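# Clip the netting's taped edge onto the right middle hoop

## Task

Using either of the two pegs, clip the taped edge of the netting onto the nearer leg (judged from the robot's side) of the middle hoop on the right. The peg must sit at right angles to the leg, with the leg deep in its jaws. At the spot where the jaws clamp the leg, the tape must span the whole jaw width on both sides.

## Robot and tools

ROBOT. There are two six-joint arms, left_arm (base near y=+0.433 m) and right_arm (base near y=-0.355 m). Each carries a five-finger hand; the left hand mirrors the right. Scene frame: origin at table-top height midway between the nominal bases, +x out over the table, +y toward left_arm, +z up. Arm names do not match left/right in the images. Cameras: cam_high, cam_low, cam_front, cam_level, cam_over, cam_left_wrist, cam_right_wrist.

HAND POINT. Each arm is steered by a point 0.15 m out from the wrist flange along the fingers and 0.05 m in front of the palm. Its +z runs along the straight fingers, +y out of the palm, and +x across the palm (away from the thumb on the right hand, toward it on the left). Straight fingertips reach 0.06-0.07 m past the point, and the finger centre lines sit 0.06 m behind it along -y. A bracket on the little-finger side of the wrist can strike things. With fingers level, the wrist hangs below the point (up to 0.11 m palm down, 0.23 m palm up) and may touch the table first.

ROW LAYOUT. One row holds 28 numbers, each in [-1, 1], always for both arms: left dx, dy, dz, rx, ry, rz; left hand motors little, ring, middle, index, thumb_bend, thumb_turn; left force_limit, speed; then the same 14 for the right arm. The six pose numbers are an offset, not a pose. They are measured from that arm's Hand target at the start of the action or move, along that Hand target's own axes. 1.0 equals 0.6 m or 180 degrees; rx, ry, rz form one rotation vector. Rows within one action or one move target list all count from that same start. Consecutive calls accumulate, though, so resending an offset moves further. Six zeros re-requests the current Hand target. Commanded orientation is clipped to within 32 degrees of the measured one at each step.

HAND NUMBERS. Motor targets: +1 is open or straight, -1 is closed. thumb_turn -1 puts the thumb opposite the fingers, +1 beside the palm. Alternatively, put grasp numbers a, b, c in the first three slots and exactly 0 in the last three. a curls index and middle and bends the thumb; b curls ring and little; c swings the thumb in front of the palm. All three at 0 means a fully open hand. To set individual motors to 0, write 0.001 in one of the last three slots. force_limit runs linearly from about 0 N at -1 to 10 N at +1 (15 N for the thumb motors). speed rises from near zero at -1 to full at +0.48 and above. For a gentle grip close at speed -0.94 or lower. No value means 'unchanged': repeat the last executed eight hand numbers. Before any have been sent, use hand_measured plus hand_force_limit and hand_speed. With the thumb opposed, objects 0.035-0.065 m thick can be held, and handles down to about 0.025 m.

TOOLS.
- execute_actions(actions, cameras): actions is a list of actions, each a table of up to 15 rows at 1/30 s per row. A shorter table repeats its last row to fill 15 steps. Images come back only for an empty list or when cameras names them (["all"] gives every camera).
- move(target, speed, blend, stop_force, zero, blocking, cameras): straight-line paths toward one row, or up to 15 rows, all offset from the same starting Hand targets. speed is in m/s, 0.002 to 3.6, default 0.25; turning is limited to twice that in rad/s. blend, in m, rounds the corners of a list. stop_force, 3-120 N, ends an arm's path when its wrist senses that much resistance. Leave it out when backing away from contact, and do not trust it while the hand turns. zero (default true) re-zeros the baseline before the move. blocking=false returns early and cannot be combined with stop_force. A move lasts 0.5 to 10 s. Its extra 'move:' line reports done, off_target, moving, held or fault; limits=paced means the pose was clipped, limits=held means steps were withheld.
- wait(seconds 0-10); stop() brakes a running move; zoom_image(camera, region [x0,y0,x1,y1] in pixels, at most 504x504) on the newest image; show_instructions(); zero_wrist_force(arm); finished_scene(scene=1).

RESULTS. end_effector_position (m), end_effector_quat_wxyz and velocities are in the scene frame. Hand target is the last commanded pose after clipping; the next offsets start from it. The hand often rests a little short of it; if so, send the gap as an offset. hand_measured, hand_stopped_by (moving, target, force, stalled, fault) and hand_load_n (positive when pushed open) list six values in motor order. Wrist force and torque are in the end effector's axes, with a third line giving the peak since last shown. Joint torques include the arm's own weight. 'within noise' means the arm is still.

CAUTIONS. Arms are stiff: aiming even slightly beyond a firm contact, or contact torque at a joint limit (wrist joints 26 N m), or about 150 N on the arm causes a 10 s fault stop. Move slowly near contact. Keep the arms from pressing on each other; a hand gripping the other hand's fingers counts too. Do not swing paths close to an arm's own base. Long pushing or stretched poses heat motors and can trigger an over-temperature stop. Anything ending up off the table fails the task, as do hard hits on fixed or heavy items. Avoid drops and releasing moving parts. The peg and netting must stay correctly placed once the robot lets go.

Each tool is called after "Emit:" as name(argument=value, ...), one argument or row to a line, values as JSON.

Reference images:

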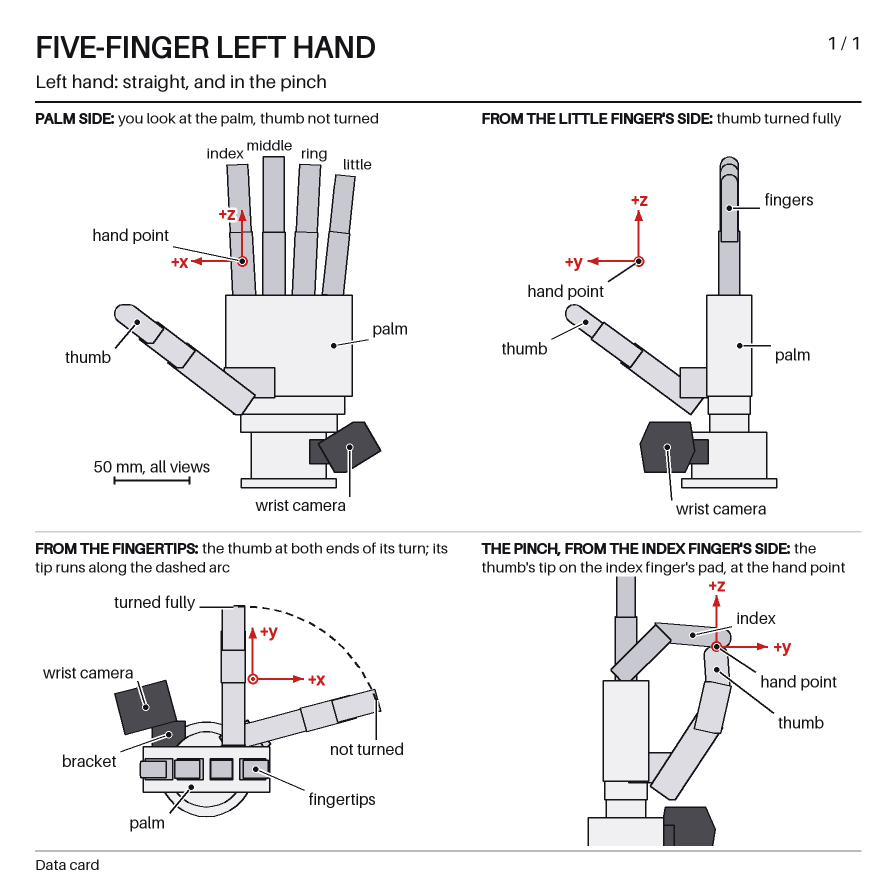

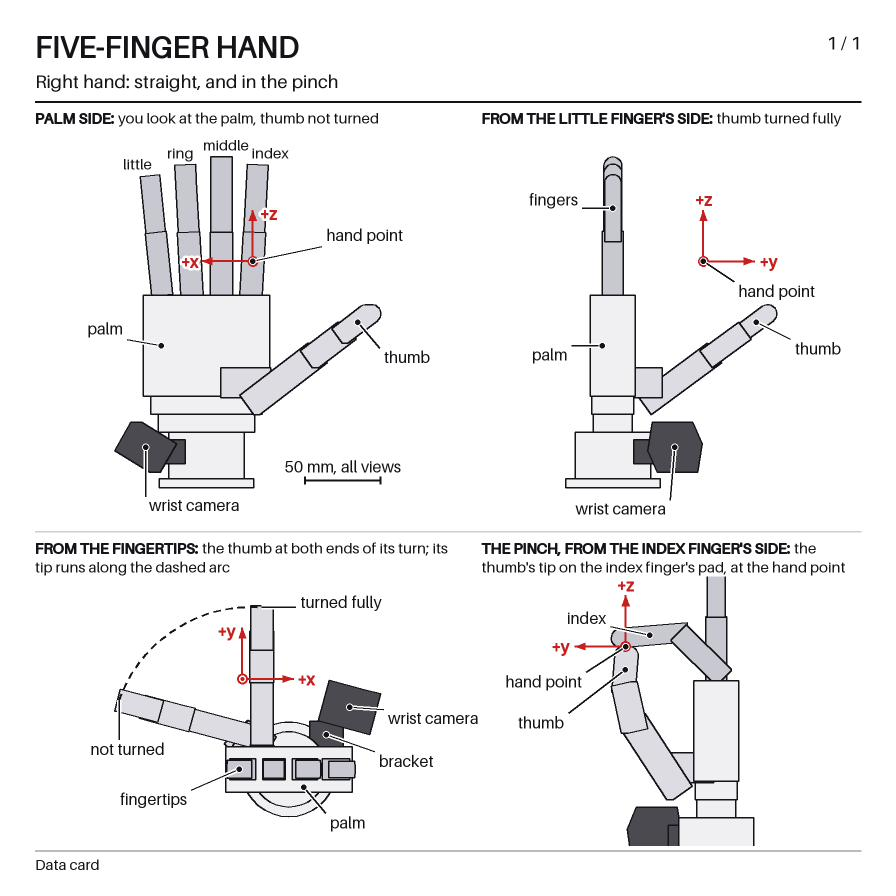

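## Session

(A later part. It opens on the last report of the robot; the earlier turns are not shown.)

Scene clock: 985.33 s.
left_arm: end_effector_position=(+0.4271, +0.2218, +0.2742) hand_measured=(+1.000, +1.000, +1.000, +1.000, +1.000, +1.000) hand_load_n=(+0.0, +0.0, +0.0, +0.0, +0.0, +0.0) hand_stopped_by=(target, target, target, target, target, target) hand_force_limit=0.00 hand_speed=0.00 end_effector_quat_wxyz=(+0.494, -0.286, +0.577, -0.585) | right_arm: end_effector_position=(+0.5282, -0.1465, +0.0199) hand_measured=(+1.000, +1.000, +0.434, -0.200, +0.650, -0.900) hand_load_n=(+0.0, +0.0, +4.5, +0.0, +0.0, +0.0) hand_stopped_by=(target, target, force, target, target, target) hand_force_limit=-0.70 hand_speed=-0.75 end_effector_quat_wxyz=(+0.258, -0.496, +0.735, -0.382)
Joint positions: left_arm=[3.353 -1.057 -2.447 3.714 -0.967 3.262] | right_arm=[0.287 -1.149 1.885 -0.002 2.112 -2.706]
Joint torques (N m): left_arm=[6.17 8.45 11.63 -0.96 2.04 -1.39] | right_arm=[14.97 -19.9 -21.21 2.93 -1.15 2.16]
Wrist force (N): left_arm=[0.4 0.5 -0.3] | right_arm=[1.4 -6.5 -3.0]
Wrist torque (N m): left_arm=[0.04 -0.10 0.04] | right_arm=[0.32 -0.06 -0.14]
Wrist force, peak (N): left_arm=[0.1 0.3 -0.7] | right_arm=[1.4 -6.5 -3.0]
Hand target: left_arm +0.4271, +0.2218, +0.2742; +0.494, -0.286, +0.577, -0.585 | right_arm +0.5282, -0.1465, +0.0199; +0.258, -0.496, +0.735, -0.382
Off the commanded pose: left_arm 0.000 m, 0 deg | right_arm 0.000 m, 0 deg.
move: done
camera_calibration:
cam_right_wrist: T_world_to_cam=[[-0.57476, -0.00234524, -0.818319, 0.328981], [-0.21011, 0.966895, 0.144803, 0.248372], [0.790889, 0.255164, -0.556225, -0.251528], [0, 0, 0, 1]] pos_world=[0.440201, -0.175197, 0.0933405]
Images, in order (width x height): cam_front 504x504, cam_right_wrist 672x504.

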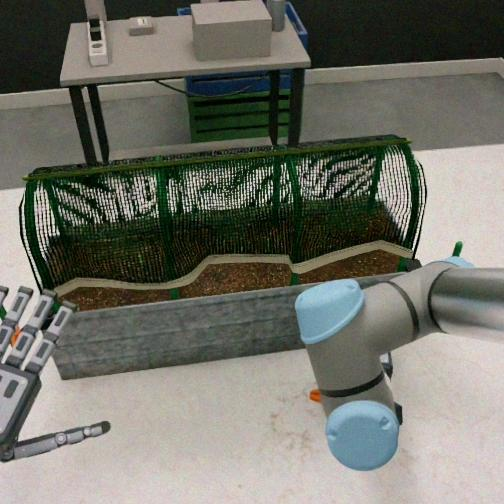

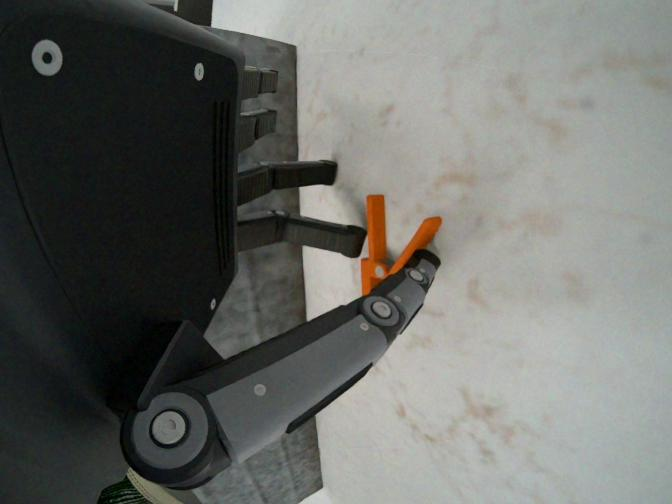

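Emit:
move(
  target=[0,0,0,0,0,0, 1,1,1,1,1,1, 0,0, 0,0,0,0,0,0, 1,1,1,0.25,0.65,-0.84, -0.7,-0.3],
  speed=0.05,
)

Emit:
move(
  target=[0,0,0,0,0,0, 1,1,1,1,1,1, 0,0, 0.0217,0,0,0,0,0, 1,1,1,0.25,0.65,-0.84, -0.7,-0.3],
  speed=0.05,
)

Emit:
move(
  target=[0,0,0,0,0,0, 1,1,1,1,1,1, 0,0, 0,0,0,0,0,0, 1,1,1,-0.5,0.65,-0.84, -0.7,-0.85],
  speed=0.05,
  cameras=["cam_right_wrist","cam_front"],
)

Emit:
zoom_image(
  camera="cam_right_wrist",
  region=[260, 140, 460, 320],
)

Scene clock: 999.37 s.
left_arm: end_effector_position=(+0.4271, +0.2218, +0.2742) hand_measured=(+1.000, +1.000, +1.000, +1.000, +1.000, +1.000) hand_load_n=(+0.0, +0.0, +0.0, +0.0, +0.0, -0.5) hand_stopped_by=(target, target, target, target, target, target) hand_force_limit=0.00 hand_speed=0.00 end_effector_quat_wxyz=(+0.494, -0.286, +0.577, -0.585) | right_arm: end_effector_position=(+0.5282, -0.1465, +0.0198) hand_measured=(+1.000, +1.000, +1.000, +0.250, +0.650, -0.840) hand_load_n=(+0.0, +0.0, +0.0, +0.0, -0.5, +0.0) hand_stopped_by=(target, target, target, target, target, target) hand_force_limit=-0.70 hand_speed=-0.30 end_effector_quat_wxyz=(+0.258, -0.496, +0.735, -0.382)
Joint positions: left_arm=[3.353 -1.057 -2.447 3.714 -0.967 3.262] | right_arm=[0.287 -1.149 1.885 -0.002 2.112 -2.706]
Joint torques (N m): left_arm=[5.43 8.95 11.93 -1.08 2.21 -1.22] | right_arm=[11.14 -30.58 -18.63 -0.6 1.41 2.19]
Wrist force (N): left_arm=[0.4 0.3 -0.4] | right_arm=[0.7 0.4 -0.6]
Wrist torque (N m): left_arm=[0.02 -0.11 0.04] | right_arm=[0.13 -0.08 -0.01]
Wrist force, peak (N): left_arm=[0.4 0.7 -0.5] | right_arm=[1.1 -6.5 -3.1]
Hand target: left_arm +0.4271, +0.2218, +0.2742; +0.494, -0.286, +0.577, -0.585 | right_arm +0.5282, -0.1465, +0.0199; +0.258, -0.496, +0.735, -0.382
Off the commanded pose: left_arm 0.000 m, 0 deg | right_arm 0.000 m, 0 deg.
move: done

Scene clock: 1000.27 s.
left_arm: end_effector_position=(+0.4271, +0.2218, +0.2742) hand_measured=(+1.000, +1.000, +1.000, +1.000, +1.000, +1.000) hand_load_n=(+0.0, +0.0, +0.0, -0.5, -0.5, +0.0) hand_stopped_by=(target, target, target, target, target, target) hand_force_limit=0.00 hand_speed=0.00 end_effector_quat_wxyz=(+0.494, -0.286, +0.577, -0.585) | right_arm: end_effector_position=(+0.5234, -0.1585, +0.0199) hand_measured=(+1.000, +1.000, +1.000, +0.250, +0.650, -0.840) hand_load_n=(+0.0, +0.0, +0.0, +0.0, +0.0, +0.0) hand_stopped_by=(target, target, target, target, target, target) hand_force_limit=-0.70 hand_speed=-0.30 end_effector_quat_wxyz=(+0.258, -0.496, +0.735, -0.382) end_effector_velocity=(+0.000, +0.000, +0.001) end_effector_angular_velocity=(+0.002, -0.004, +0.002)
Joint positions: left_arm=[3.353 -1.057 -2.447 3.714 -0.967 3.262] | right_arm=[0.261 -1.172 1.92 -0.024 2.093 -2.726]
Joint velocities: left_arm=[within noise] | right_arm=[-0.002 -0.004 0.003 -0.005 -0.004 -0.002]
Joint torques (N m): left_arm=[5.6 8.24 11.02 -1.09 2.02 -1.47] | right_arm=[-13.26 -41.34 -2.3 -0.98 -1.33 -2.55]
Wrist force (N): left_arm=[0.3 0.3 -0.5] | right_arm=[0.8 0.6 -0.6]
Wrist torque (N m): left_arm=[0.02 -0.10 0.04] | right_arm=[0.15 -0.10 0.09]
Wrist force, peak (N): left_arm=[0.1 0.7 -0.6] | right_arm=[0.9 0.6 -0.7]
Hand target: left_arm +0.4271, +0.2218, +0.2742; +0.494, -0.286, +0.577, -0.585 | right_arm +0.5234, -0.1586, +0.0199; +0.258, -0.496, +0.735, -0.382
Off the commanded pose: left_arm 0.000 m, 0 deg | right_arm 0.000 m, 0 deg.
move: done

Scene clock: 1001.40 s.
left_arm: end_effector_position=(+0.4271, +0.2218, +0.2742) hand_measured=(+1.000, +1.000, +1.000, +1.000, +1.000, +1.000) hand_load_n=(+0.0, +0.0, +0.0, +0.0, +0.0, +0.0) hand_stopped_by=(target, target, target, target, target, target) hand_force_limit=0.00 hand_speed=0.00 end_effector_quat_wxyz=(+0.494, -0.286, +0.577, -0.585) | right_arm: end_effector_position=(+0.5234, -0.1586, +0.0199) hand_measured=(+1.000, +1.000, +1.000, -0.110, +0.650, -0.840) hand_load_n=(+0.0, +0.0, +0.0, +1.5, +2.0, +0.0) hand_stopped_by=(target, target, target, force, target, target) hand_force_limit=-0.70 hand_speed=-0.85 end_effector_quat_wxyz=(+0.258, -0.496, +0.735, -0.382)
Joint positions: left_arm=[3.353 -1.057 -2.447 3.714 -0.967 3.262] | right_arm=[0.261 -1.173 1.92 -0.024 2.093 -2.726]
Joint torques (N m): left_arm=[5.99 7.63 11.24 -0.92 2.09 -1.06] | right_arm=[-13 -42.28 -2.67 -0.89 -1.37 -2.38]
Wrist force (N): left_arm=[0.3 0.3 -0.4] | right_arm=[0.9 0.1 -0.7]
Wrist torque (N m): left_arm=[0.02 -0.09 0.04] | right_arm=[0.11 -0.12 0.08]
Wrist force, peak (N): left_arm=[0.3 0.6 -0.6] | right_arm=[0.8 0.6 -1.0]
Hand target: left_arm +0.4271, +0.2218, +0.2742; +0.494, -0.286, +0.577, -0.585 | right_arm +0.5234, -0.1586, +0.0199; +0.258, -0.496, +0.735, -0.382
Off the commanded pose: left_arm 0.000 m, 0 deg | right_arm 0.000 m, 0 deg.
move: done
camera_calibration:
cam_right_wrist: T_world_to_cam=[[-0.57476, -0.00234463, -0.818319, 0.326137], [-0.210186, 0.96687, 0.144857, 0.259066], [0.790869, 0.255257, -0.556211, -0.24454], [0, 0, 0, 1]] pos_world=[0.435301, -0.187298, 0.0933405]
Images, in order (width x height): cam_front 504x504, cam_right_wrist 672x504.

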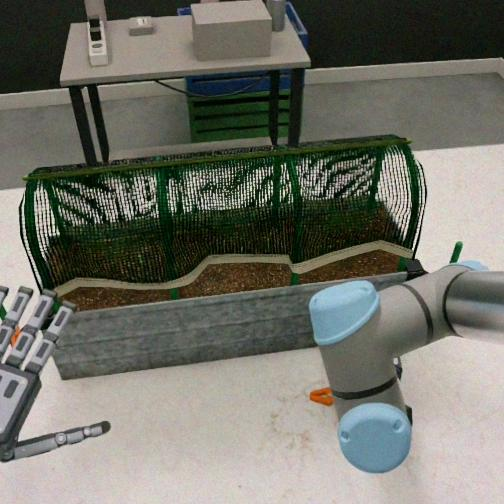

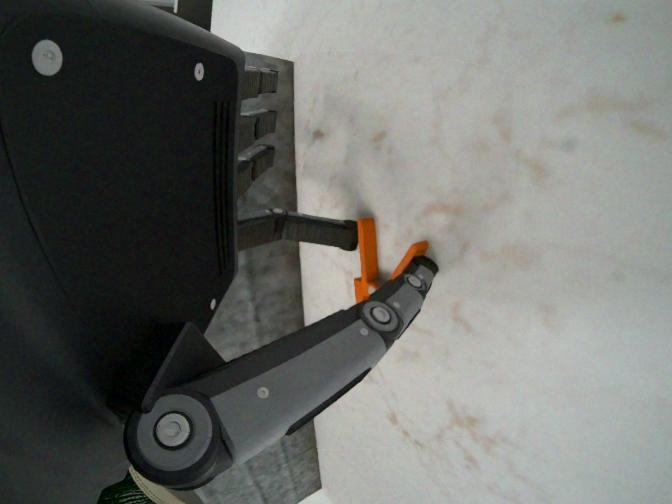

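Scaled by 2.520 from the camera's 672x504 image, which has a finer 960x720 frame.

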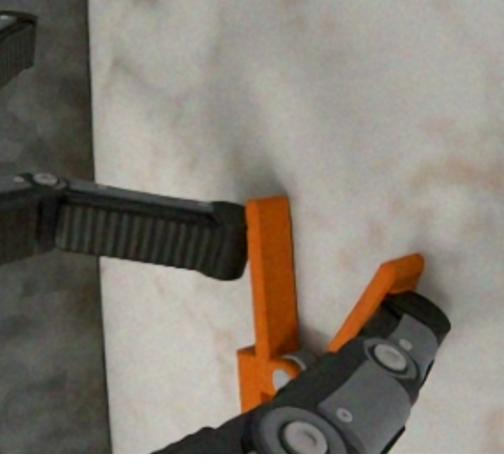

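Emit:
move(
  target=[0,0,0,0,0,0, 1,1,1,1,1,1, 0,0, 0,0,0,0,0,0, 1,1,1,-0.5,0.2,-0.84, -0.3,-0.9],
  speed=0.05,
  cameras=["cam_right_wrist"],
)

Emit:
zoom_image(
  camera="cam_right_wrist",
  region=[260, 140, 460, 320],
)

Scene clock: 1004.73 s.
left_arm: end_effector_position=(+0.4271, +0.2218, +0.2742) hand_measured=(+1.000, +1.000, +1.000, +1.000, +1.000, +1.000) hand_load_n=(+0.0, +0.0, +0.0, +0.0, +0.0, +0.0) hand_stopped_by=(target, target, target, target, target, target) hand_force_limit=0.00 hand_speed=0.00 end_effector_quat_wxyz=(+0.494, -0.286, +0.577, -0.585) | right_arm: end_effector_position=(+0.5234, -0.1586, +0.0199) hand_measured=(+1.000, +1.000, +1.000, -0.110, +0.616, -0.840) hand_load_n=(+0.0, +0.0, +0.0, +4.5, +5.5, -0.5) hand_stopped_by=(target, target, target, force, force, target) hand_force_limit=-0.30 hand_speed=-0.90 end_effector_quat_wxyz=(+0.258, -0.496, +0.735, -0.382)
Joint positions: left_arm=[3.353 -1.057 -2.447 3.714 -0.967 3.262] | right_arm=[0.261 -1.173 1.92 -0.024 2.093 -2.726]
Joint torques (N m): left_arm=[6.14 8.62 11.45 -0.96 2.06 -1.27] | right_arm=[-14.08 -39.61 -4.54 -0.61 -1.49 -2.57]
Wrist force (N): left_arm=[0.0 0.6 -0.4] | right_arm=[0.6 0.3 -0.6]
Wrist torque (N m): left_arm=[0.06 -0.05 0.01] | right_arm=[0.12 -0.08 0.08]
Wrist force, peak (N): left_arm=[0.0 0.7 -0.7] | right_arm=[1.0 0.1 -1.0]
Hand target: left_arm +0.4271, +0.2218, +0.2742; +0.494, -0.286, +0.577, -0.585 | right_arm +0.5234, -0.1586, +0.0199; +0.258, -0.496, +0.735, -0.382
Off the commanded pose: left_arm 0.000 m, 0 deg | right_arm 0.000 m, 0 deg.
move: done
camera_calibration:
cam_right_wrist: T_world_to_cam=[[-0.57476, -0.00234463, -0.818319, 0.326137], [-0.210186, 0.96687, 0.144857, 0.259066], [0.790869, 0.255257, -0.556211, -0.24454], [0, 0, 0, 1]] pos_world=[0.435301, -0.187298, 0.0933405]
Images, in order (width x height): cam_right_wrist 672x504.

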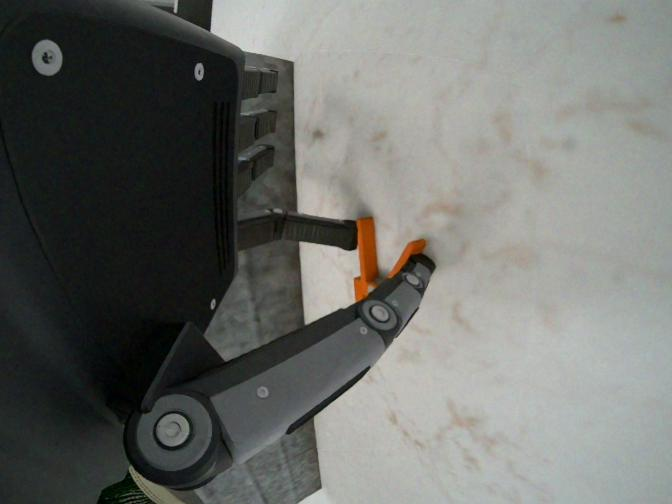

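Scaled by 2.520 from the camera's 672x504 image, which has a finer 960x720 frame.

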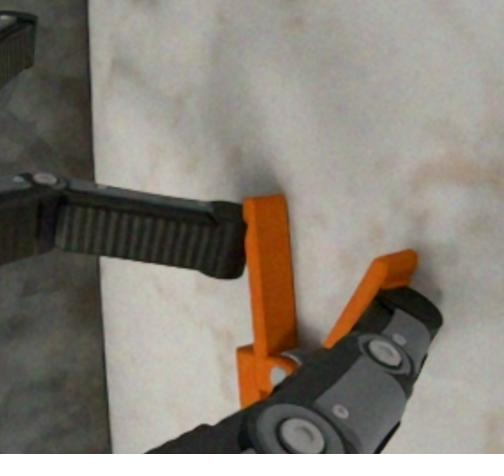

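Emit:
move(
  target=[0,0,0,0,0,0, 1,1,1,1,1,1, 0,0, 0,-0.0819,-0.0574,0,0,0, 1,1,1,-0.5,0.2,-0.84, -0.3,-0.9],
  speed=0.06,
  cameras=["cam_right_wrist","cam_front"],
)

Emit:
zoom_image(
  camera="cam_right_wrist",
  region=[260, 140, 460, 320],
)

Emit:
zoom_image(
  camera="cam_front",
  region=[260, 330, 400, 470],
)

Scene clock: 1008.67 s.
left_arm: end_effector_position=(+0.4271, +0.2218, +0.2742) hand_measured=(+1.000, +1.000, +1.000, +1.000, +1.000, +1.000) hand_load_n=(+0.0, +0.0, +0.0, +0.0, +0.0, +0.0) hand_stopped_by=(target, target, target, target, target, target) hand_force_limit=0.00 hand_speed=0.00 end_effector_quat_wxyz=(+0.494, -0.286, +0.577, -0.585) | right_arm: end_effector_position=(+0.5234, -0.1586, +0.0798) hand_measured=(+1.000, +1.000, +1.000, -0.110, +0.616, -0.840) hand_load_n=(+0.0, +0.0, +0.0, +4.5, +5.5, -0.5) hand_stopped_by=(target, target, target, force, force, target) hand_force_limit=-0.30 hand_speed=-0.90 end_effector_quat_wxyz=(+0.258, -0.496, +0.735, -0.382)
Joint positions: left_arm=[3.353 -1.057 -2.447 3.714 -0.967 3.262] | right_arm=[0.261 -1.265 1.862 0.127 2.092 -2.726]
Joint torques (N m): left_arm=[5.99 8.06 11.12 -0.94 1.99 -1.33] | right_arm=[-12.92 -41.42 -25.25 2.05 -0.62 1.99]
Wrist force (N): left_arm=[0.2 0.3 -0.4] | right_arm=[0.8 0.2 -0.5]
Wrist torque (N m): left_arm=[0.02 -0.07 0.03] | right_arm=[0.10 -0.09 0.07]
Wrist force, peak (N): left_arm=[0.3 0.6 -0.7] | right_arm=[0.8 0.9 -0.6]
Hand target: left_arm +0.4271, +0.2218, +0.2742; +0.494, -0.286, +0.577, -0.585 | right_arm +0.5234, -0.1586, +0.0799; +0.258, -0.496, +0.735, -0.382
Off the commanded pose: left_arm 0.000 m, 0 deg | right_arm 0.000 m, 0 deg.
move: done
camera_calibration:
cam_right_wrist: T_world_to_cam=[[-0.574748, -0.00239959, -0.818327, 0.37514], [-0.210219, 0.96687, 0.144811, 0.25041], [0.790869, 0.255258, -0.556211, -0.211223], [0, 0, 0, 1]] pos_world=[0.435301, -0.187297, 0.15324]
Images, in order (width x height): cam_front 504x504, cam_right_wrist 672x504.

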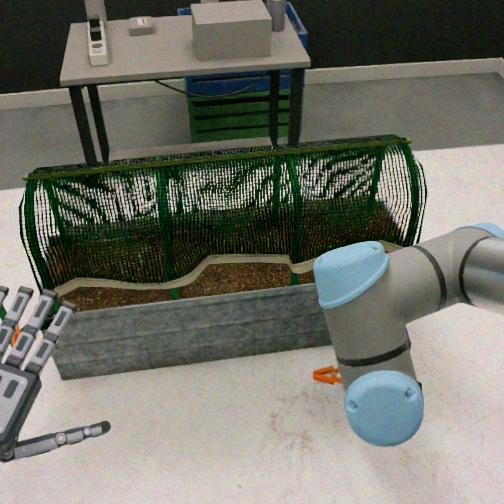

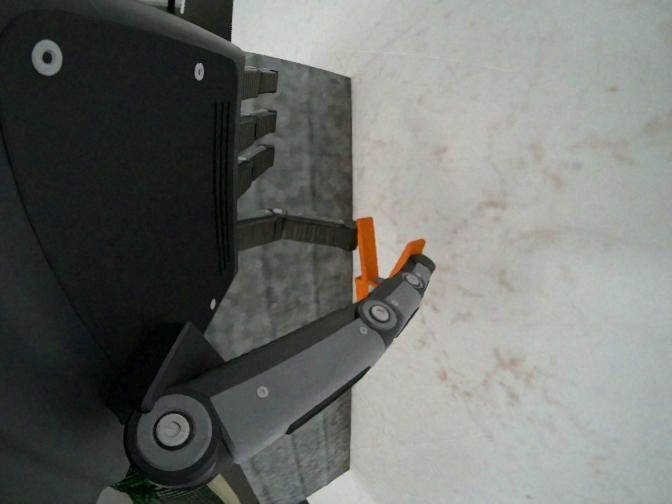

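Scaled by 2.520 from the camera's 672x504 image, which has a finer 960x720 frame.

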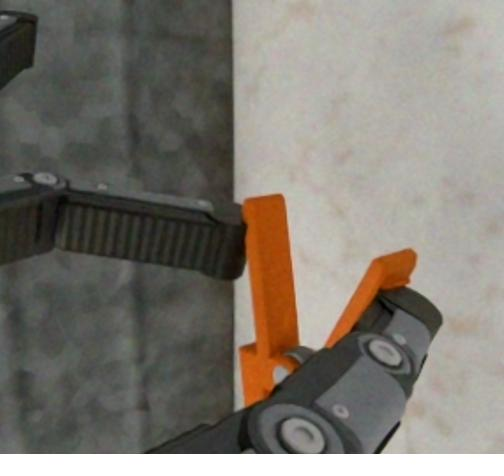

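Scaled by 3.600.

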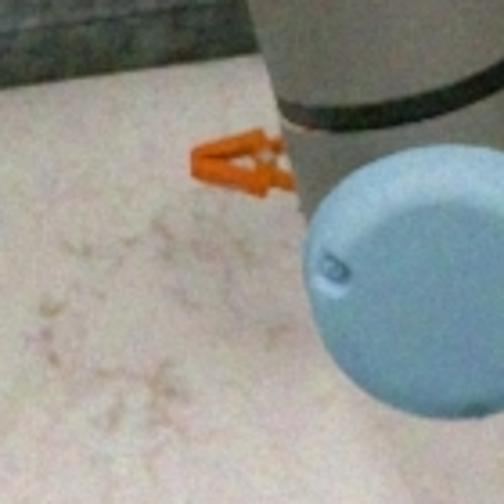

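Emit:
move(
  target=[0,0,0,0,0,0, 1,1,1,1,1,1, 0,0, 0,0,0,0,0,0, 1,1,1,-0.5,-0.2,-0.84, 0.7,-0.9],
  speed=0.06,
  cameras=["cam_right_wrist","cam_front"],
)

Emit:
zoom_image(
  camera="cam_right_wrist",
  region=[260, 140, 460, 320],
)

Emit:
zoom_image(
  camera="cam_front",
  region=[290, 350, 370, 420],
)

Scene clock: 1016.43 s.
left_arm: end_effector_position=(+0.4271, +0.2218, +0.2742) hand_measured=(+1.000, +1.000, +1.000, +1.000, +1.000, +1.000) hand_load_n=(+0.0, +0.0, +0.0, +0.0, -0.5, -0.5) hand_stopped_by=(target, target, target, target, target, target) hand_force_limit=0.00 hand_speed=0.00 end_effector_quat_wxyz=(+0.494, -0.286, +0.577, -0.585) | right_arm: end_effector_position=(+0.5234, -0.1586, +0.0799) hand_measured=(+1.000, +1.000, +1.000, -0.108, +0.562, -0.840) hand_load_n=(+0.0, +0.0, +0.0, +10.5, +12.0, -1.5) hand_stopped_by=(target, target, target, force, force, target) hand_force_limit=0.70 hand_speed=-0.90 end_effector_quat_wxyz=(+0.258, -0.496, +0.735, -0.382)
Joint positions: left_arm=[3.353 -1.057 -2.447 3.714 -0.967 3.262] | right_arm=[0.261 -1.265 1.862 0.127 2.092 -2.726]
Joint torques (N m): left_arm=[5.68 8.27 12.94 -0.95 1.96 -1.31] | right_arm=[-3.84 -40.7 -25.73 2.15 2.78 2.3]
Wrist force (N): left_arm=[-0.1 0.3 -0.3] | right_arm=[0.8 0.6 -0.5]
Wrist torque (N m): left_arm=[0.02 -0.04 0.01] | right_arm=[0.14 -0.09 0.07]
Wrist force, peak (N): left_arm=[0.3 0.7 -0.5] | right_arm=[0.8 0.8 -0.6]
Hand target: left_arm +0.4271, +0.2218, +0.2742; +0.494, -0.286, +0.577, -0.585 | right_arm +0.5234, -0.1586, +0.0799; +0.258, -0.496, +0.735, -0.382
Off the commanded pose: left_arm 0.000 m, 0 deg | right_arm 0.000 m, 0 deg.
move: done
camera_calibration:
cam_right_wrist: T_world_to_cam=[[-0.57476, -0.00234524, -0.818319, 0.375236], [-0.21011, 0.966895, 0.144803, 0.250354], [0.790889, 0.255164, -0.556225, -0.211191], [0, 0, 0, 1]] pos_world=[0.435301, -0.187297, 0.15334]
Images, in order (width x height): cam_front 504x504, cam_right_wrist 672x504.

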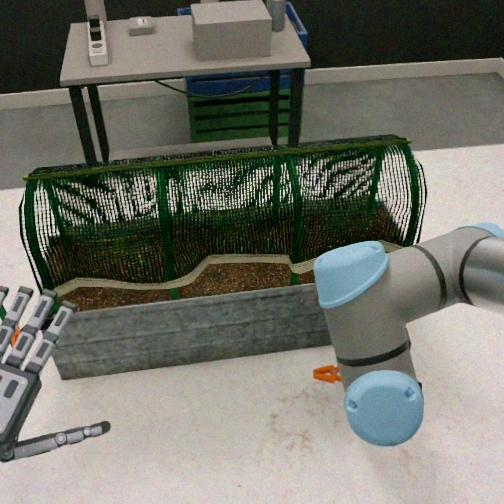

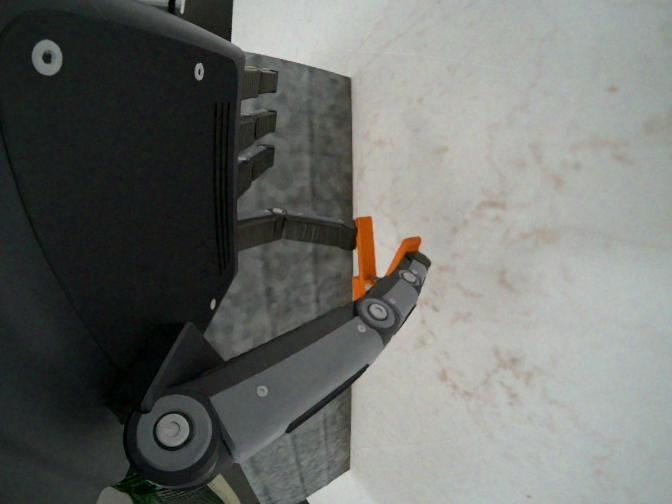

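Scaled by 2.520 from the camera's 672x504 image, which has a finer 960x720 frame.

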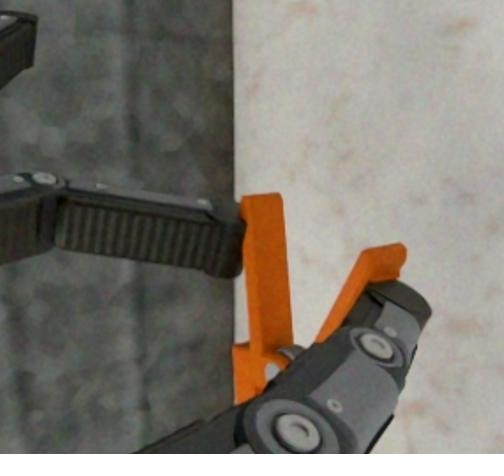

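Scaled by 6.300.

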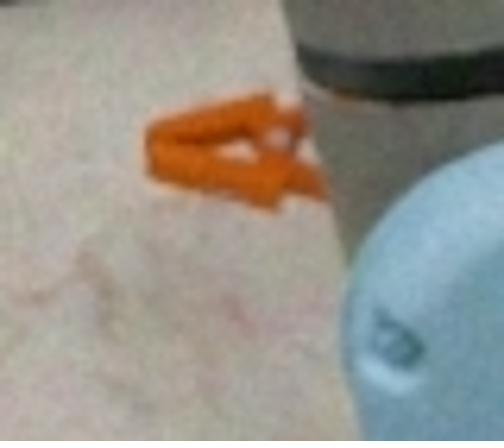

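Emit:
move(
  target=[0,0,0,0,0,0, 1,1,1,1,1,1, 0,0, 0,0,0,0,0,0, 1,1,1,-0.5,-0.4,-0.84, 1,-0.9],
  speed=0.06,
  cameras=["cam_right_wrist","cam_front"],
)

Emit:
zoom_image(
  camera="cam_right_wrist",
  region=[260, 140, 460, 320],
)

Emit:
zoom_image(
  camera="cam_front",
  region=[290, 350, 370, 420],
)

Scene clock: 1025.03 s.
left_arm: end_effector_position=(+0.4271, +0.2218, +0.2742) hand_measured=(+1.000, +1.000, +1.000, +1.000, +1.000, +1.000) hand_load_n=(+0.0, +0.0, +0.0, +0.0, +0.0, +0.0) hand_stopped_by=(target, target, target, target, target, target) hand_force_limit=0.00 hand_speed=0.00 end_effector_quat_wxyz=(+0.494, -0.286, +0.577, -0.585) | right_arm: end_effector_position=(+0.5234, -0.1586, +0.0799) hand_measured=(+1.000, +1.000, +1.000, -0.110, -0.148, -0.840) hand_load_n=(+0.0, +0.0, -0.5, +0.0, +0.0, +0.0) hand_stopped_by=(target, target, target, force, moving, target) hand_force_limit=1.00 hand_speed=-0.90 end_effector_quat_wxyz=(+0.258, -0.496, +0.735, -0.382)
Joint positions: left_arm=[3.353 -1.057 -2.447 3.714 -0.967 3.262] | right_arm=[0.261 -1.265 1.862 0.127 2.092 -2.726]
Joint torques (N m): left_arm=[5.53 7.55 12.36 -0.83 2.05 -1.27] | right_arm=[9.02 -35.15 -25.45 -0.52 1.89 1.47]
Wrist force (N): left_arm=[-0.1 0.3 -0.5] | right_arm=[0.9 0.5 -0.6]
Wrist torque (N m): left_arm=[0.02 -0.04 0.02] | right_arm=[0.14 -0.11 0.08]
Wrist force, peak (N): left_arm=[0.3 0.6 -0.7] | right_arm=[0.9 0.7 -0.6]
Hand target: left_arm +0.4271, +0.2218, +0.2742; +0.494, -0.286, +0.577, -0.585 | right_arm +0.5234, -0.1586, +0.0799; +0.258, -0.496, +0.735, -0.382
Off the commanded pose: left_arm 0.000 m, 0 deg | right_arm 0.000 m, 0 deg.
move: moving (right_arm; no rest 5 s after the path's end)
camera_calibration:
cam_right_wrist: T_world_to_cam=[[-0.57476, -0.00234463, -0.818319, 0.375236], [-0.210186, 0.96687, 0.144857, 0.250374], [0.790869, 0.255257, -0.556211, -0.211167], [0, 0, 0, 1]] pos_world=[0.435301, -0.187298, 0.15334]
Images, in order (width x height): cam_front 504x504, cam_right_wrist 672x504.

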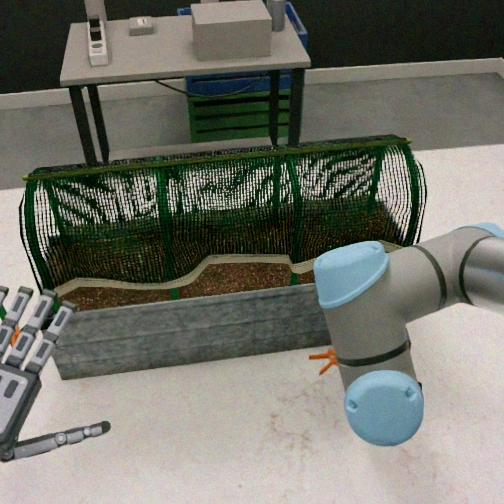

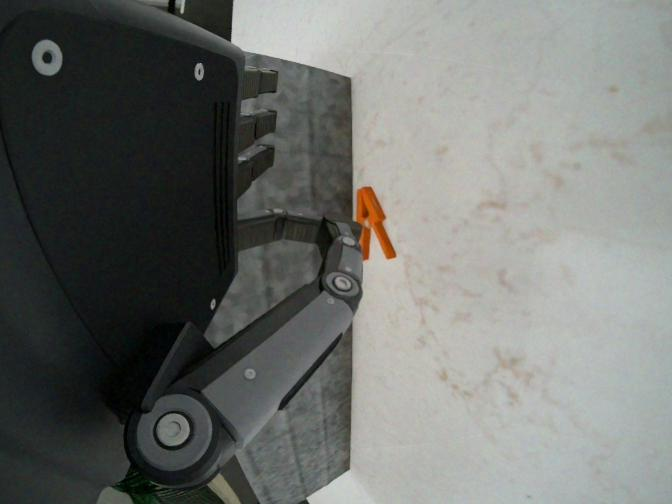

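Scaled by 2.520 from the camera's 672x504 image, which has a finer 960x720 frame.

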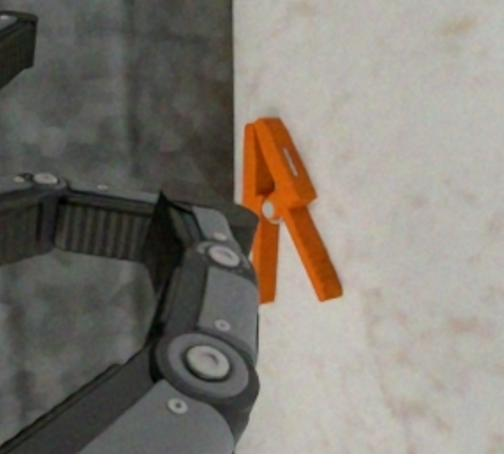

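Scaled by 6.300.

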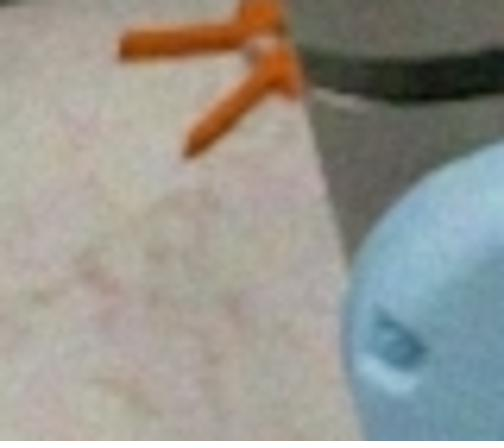

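Emit:
move(
  target=[-0.0772,0.1102,-0.0175,-0.4197,-0.4972,-0.4898, 1,1,1,1,1,-0.9, 0,0, 0.2058,-0.187,-0.256,-0.2678,0.1805,0.3468, 1,1,1,1,1,-0.9, 0,0],
  speed=0.4,
  cameras=["all"],
)

Emit:
zoom_image(
  camera="cam_left_wrist",
  region=[260, 200, 460, 400],
)

Scene clock: 1106.73 s.
left_arm: end_effector_position=(+0.4502, +0.2780, +0.2200) hand_measured=(+1.000, +1.000, +1.000, +1.000, +1.000, -0.900) hand_load_n=(+0.0, +0.0, +0.0, +0.0, +0.0, +0.0) hand_stopped_by=(target, target, target, target, target, target) hand_force_limit=0.00 hand_speed=0.00 end_effector_quat_wxyz=(-0.001, +1.000, -0.002, +0.001) | right_arm: end_effector_position=(+0.4202, -0.2502, +0.2598) hand_measured=(+1.000, +1.000, +1.000, +1.000, +1.000, -0.900) hand_load_n=(+0.0, +0.0, +0.0, +0.0, +0.0, +0.0) hand_stopped_by=(target, target, target, target, target, target) hand_force_limit=0.00 hand_speed=0.00 end_effector_quat_wxyz=(+0.000, -0.001, +1.000, +0.000)
Joint positions: left_arm=[3.239 -1.889 -1.499 1.819 -1.573 1.664] | right_arm=[-0.254 -1.418 1.604 1.385 1.57 -1.816]
Joint torques (N m): left_arm=[8.04 17.99 23.79 -5.03 2.67 -1.3] | right_arm=[-13.6 -35.66 -6.27 3.91 -1.82 2.33]
Wrist force (N): left_arm=[-1.3 -3.2 3.5] | right_arm=[0.2 -0.2 0.1]
Wrist torque (N m): left_arm=[-0.50 0.47 0.13] | right_arm=[-0.04 -0.03 -0.05]
Wrist force, peak (N): left_arm=[-1.4 -3.2 3.5] | right_arm=[0.8 0.7 -0.7]
Hand target: left_arm +0.4502, +0.2781, +0.2200; -0.001, +1.000, -0.001, +0.001 | right_arm +0.4202, -0.2502, +0.2599; +0.000, +0.000, +1.000, +0.000
Off the commanded pose: left_arm 0.000 m, 0 deg | right_arm 0.000 m, 0 deg.
move: done
camera_calibration:
cam_left_wrist: T_world_to_cam=[[0.257811, 0.966188, -0.00386419, -0.384339], [0.819176, -0.21646, 0.531128, -0.430856], [0.512332, -0.140096, -0.847283, 0.112367], [0, 0, 0, 1]] pos_world=[0.394464, 0.293823, 0.322561]
cam_right_wrist: T_world_to_cam=[[-0.218675, 0.97522, -0.033569, 0.354091], [0.817894, 0.201943, 0.538765, -0.434558], [0.532194, 0.0903587, -0.841787, 0.135557], [0, 0, 0, 1]] pos_world=[0.360711, -0.26981, 0.360121]

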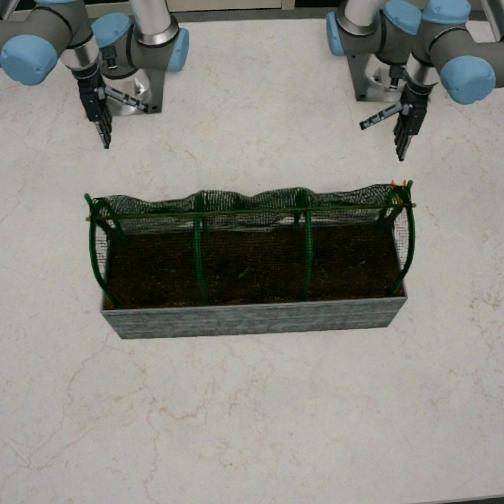

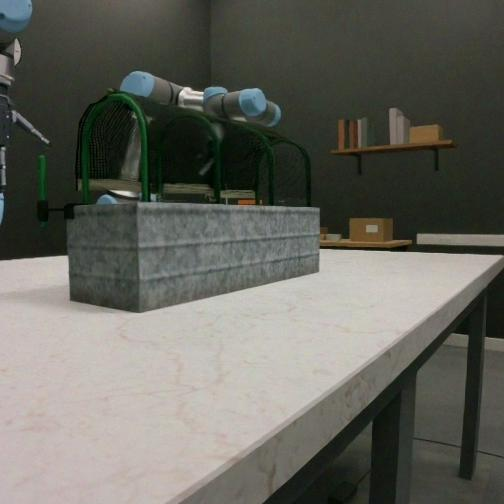

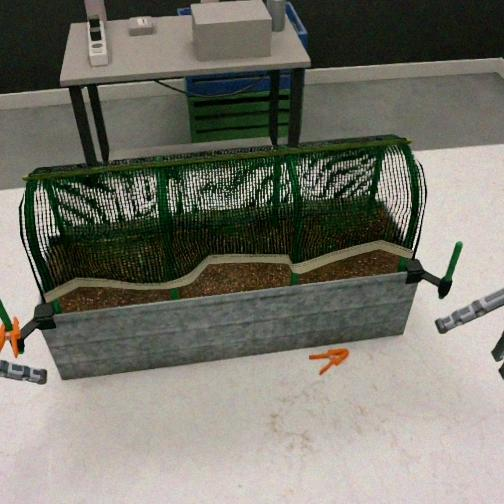

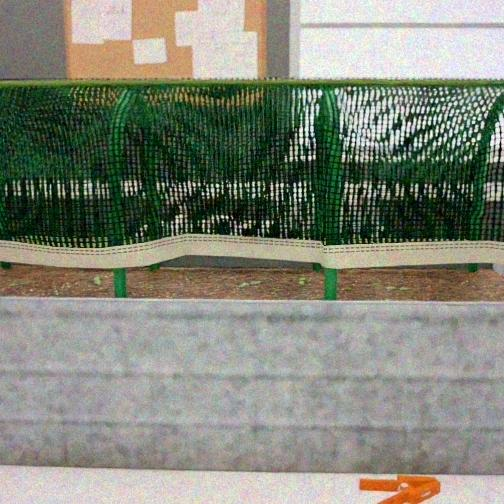

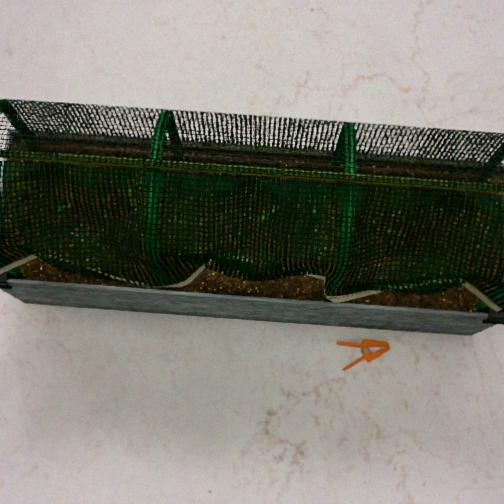

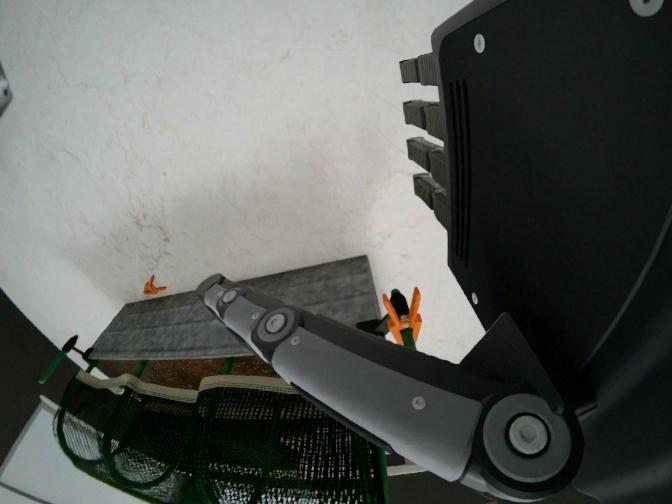

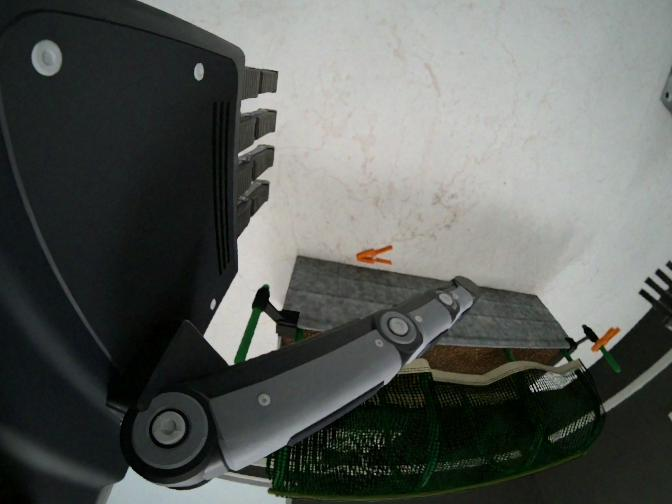

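Scaled by 2.520 from the camera's 672x504 image, which has a finer 960x720 frame.

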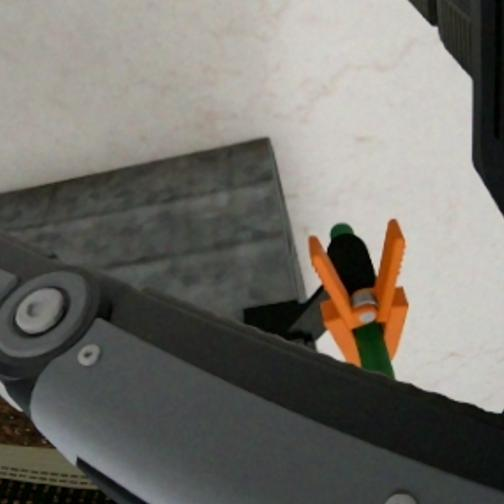

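Emit:
move(
  target=[
    [0,0.005,0.0437,0,0,0, 1,1,1,1,1,-0.9, 0,0, 0,0,0,0,0,0, 1,1,1,1,1,-0.9, 0,0],
    [0.1313,0.005,0.0437,0,0,0, 1,1,1,1,1,-0.9, 0,0, 0,0,0,0,0,0, 1,1,1,1,1,-0.9, 0,0],
  ],
  speed=[0.1, 0.08],
  stop_force=9,
  cameras=["cam_left_wrist"],
)

Emit:
zoom_image(
  camera="cam_left_wrist",
  region=[312, 160, 472, 360],
)

Scene clock: 1130.00 s.
left_arm: end_effector_position=(+0.5290, +0.2749, +0.1939) hand_measured=(+1.000, +1.000, +1.000, +1.000, +1.000, -0.900) hand_load_n=(+0.0, +0.0, +0.0, -0.5, +0.0, +0.0) hand_stopped_by=(target, target, target, target, target, target) hand_force_limit=0.00 hand_speed=0.00 end_effector_quat_wxyz=(-0.001, +1.000, -0.001, +0.001) | right_arm: end_effector_position=(+0.4202, -0.2502, +0.2599) hand_measured=(+1.000, +1.000, +1.000, +1.000, +1.000, -0.900) hand_load_n=(+0.0, +0.0, +0.0, +0.0, +0.0, +0.0) hand_stopped_by=(target, target, target, target, target, target) hand_force_limit=0.00 hand_speed=0.00 end_effector_quat_wxyz=(+0.000, +0.000, +1.000, +0.000)
Joint positions: left_arm=[3.219 -2.093 -1.271 1.795 -1.573 1.643] | right_arm=[-0.254 -1.418 1.604 1.385 1.57 -1.815]
Joint torques (N m): left_arm=[-6.9 27.32 25.61 -5.22 -2.46 -1.41] | right_arm=[-13.83 -36.25 -6.15 3.87 -2.04 1.65]
Wrist force (N): left_arm=[-1.3 -3.1 3.0] | right_arm=[0.1 0.1 0.3]
Wrist torque (N m): left_arm=[-0.43 0.44 0.11] | right_arm=[0.00 -0.02 -0.05]
Wrist force, peak (N): left_arm=[-1.5 -2.8 3.9] | right_arm=[0.4 0.2 0.2]
Hand target: left_arm +0.5290, +0.2749, +0.1939; -0.001, +1.000, -0.001, +0.001 | right_arm +0.4202, -0.2502, +0.2599; +0.000, +0.000, +1.000, +0.000
Off the commanded pose: left_arm 0.000 m, 0 deg | right_arm 0.000 m, 0 deg.
move: done
camera_calibration:
cam_left_wrist: T_world_to_cam=[[0.257494, 0.966271, -0.00416671, -0.401449], [0.819469, -0.216085, 0.530828, -0.482398], [0.512024, -0.140099, -0.847469, 0.0496341], [0, 0, 0, 1]] pos_world=[0.473267, 0.290624, 0.296461]
Images, in order (width x height): cam_left_wrist 672x504.

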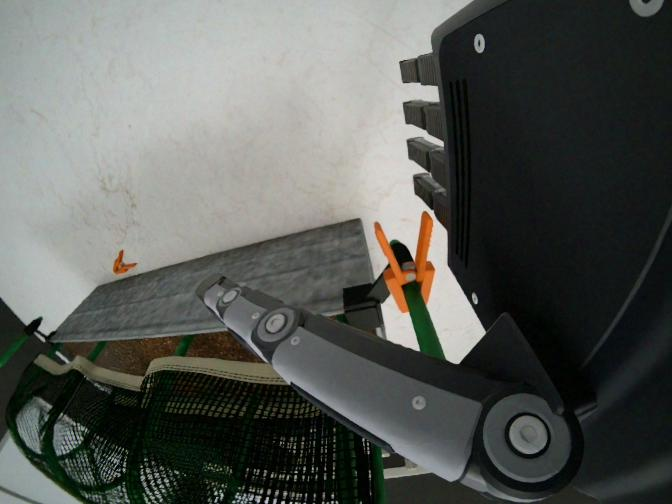

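Scaled by 2.520 from the camera's 672x504 image, which has a finer 960x720 frame.

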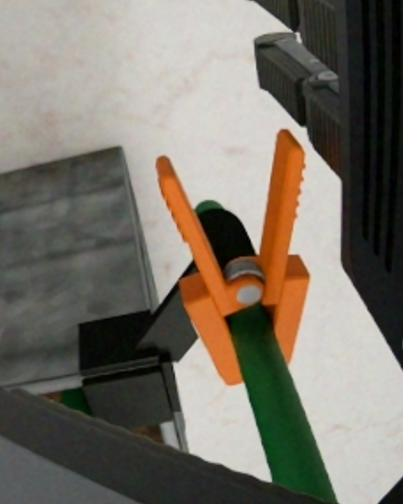

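Emit:
move(
  target=[
    [0,-0.0068,0,0,0,0, 1,1,1,1,1,-0.9, 0,0, 0,0,0,0,0,0, 1,1,1,1,1,-0.9, 0,0],
    [0,-0.0068,0.0392,0,0,0, 1,1,1,1,1,-0.9, 0,0, 0,0,0,0,0,0, 1,1,1,1,1,-0.9, 0,0],
    [0.0367,-0.0068,0.0392,0,0,0, 1,1,1,1,1,-0.9, 0,0, 0,0,0,0,0,0, 1,1,1,1,1,-0.9, 0,0],
  ],
  speed=0.05,
  stop_force=9,
  cameras=["cam_left_wrist"],
)

Emit:
zoom_image(
  camera="cam_left_wrist",
  region=[312, 160, 472, 360],
)

Scene clock: 1143.20 s.
left_arm: end_effector_position=(+0.5510, +0.2790, +0.1704) hand_measured=(+1.000, +1.000, +1.000, +1.000, +1.000, -0.900) hand_load_n=(+0.0, +0.0, -0.5, +0.0, +0.0, +0.0) hand_stopped_by=(target, target, target, target, target, target) hand_force_limit=0.00 hand_speed=0.00 end_effector_quat_wxyz=(-0.001, +1.000, -0.001, +0.001) | right_arm: end_effector_position=(+0.4202, -0.2502, +0.2599) hand_measured=(+1.000, +1.000, +1.000, +1.000, +1.000, -0.900) hand_load_n=(+0.0, +0.0, +0.0, +0.0, +0.0, +0.0) hand_stopped_by=(target, target, target, target, target, target) hand_force_limit=0.00 hand_speed=0.00 end_effector_quat_wxyz=(+0.000, +0.000, +1.000, +0.000)
Joint positions: left_arm=[3.224 -2.159 -1.228 1.818 -1.573 1.648] | right_arm=[-0.254 -1.418 1.604 1.385 1.57 -1.815]
Joint torques (N m): left_arm=[-6.59 28.86 25.67 -5.29 -2.02 -1.46] | right_arm=[-12.97 -34.78 -5.95 3.98 -1.83 0.45]
Wrist force (N): left_arm=[-1.2 -2.7 3.0] | right_arm=[0.0 -0.1 0.2]
Wrist torque (N m): left_arm=[-0.35 0.42 0.12] | right_arm=[0.00 -0.01 -0.06]
Wrist force, peak (N): left_arm=[-1.5 -3.4 3.5] | right_arm=[0.0 -0.2 0.4]
Hand target: left_arm +0.5510, +0.2790, +0.1704; -0.001, +1.000, -0.001, +0.001 | right_arm +0.4202, -0.2502, +0.2599; +0.000, +0.000, +1.000, +0.000
Off the commanded pose: left_arm 0.000 m, 0 deg | right_arm 0.000 m, 0 deg.
move: done
camera_calibration:
cam_left_wrist: T_world_to_cam=[[0.257494, 0.966271, -0.00416671, -0.4112], [0.819469, -0.216085, 0.530828, -0.487148], [0.512024, -0.140099, -0.847469, 0.0189773], [0, 0, 0, 1]] pos_world=[0.495367, 0.294724, 0.272961]
Images, in order (width x height): cam_left_wrist 672x504.

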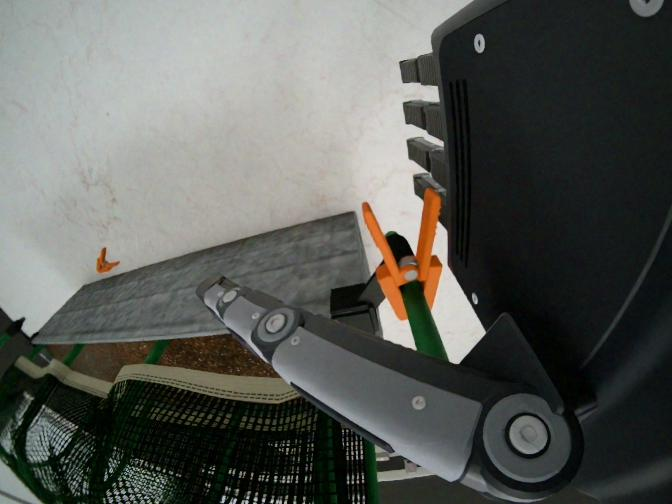

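Scaled by 2.520 from the camera's 672x504 image, which has a finer 960x720 frame.

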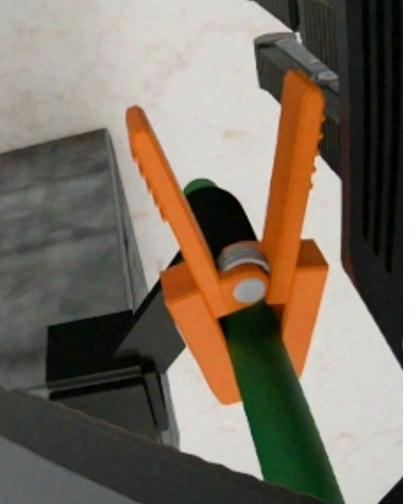

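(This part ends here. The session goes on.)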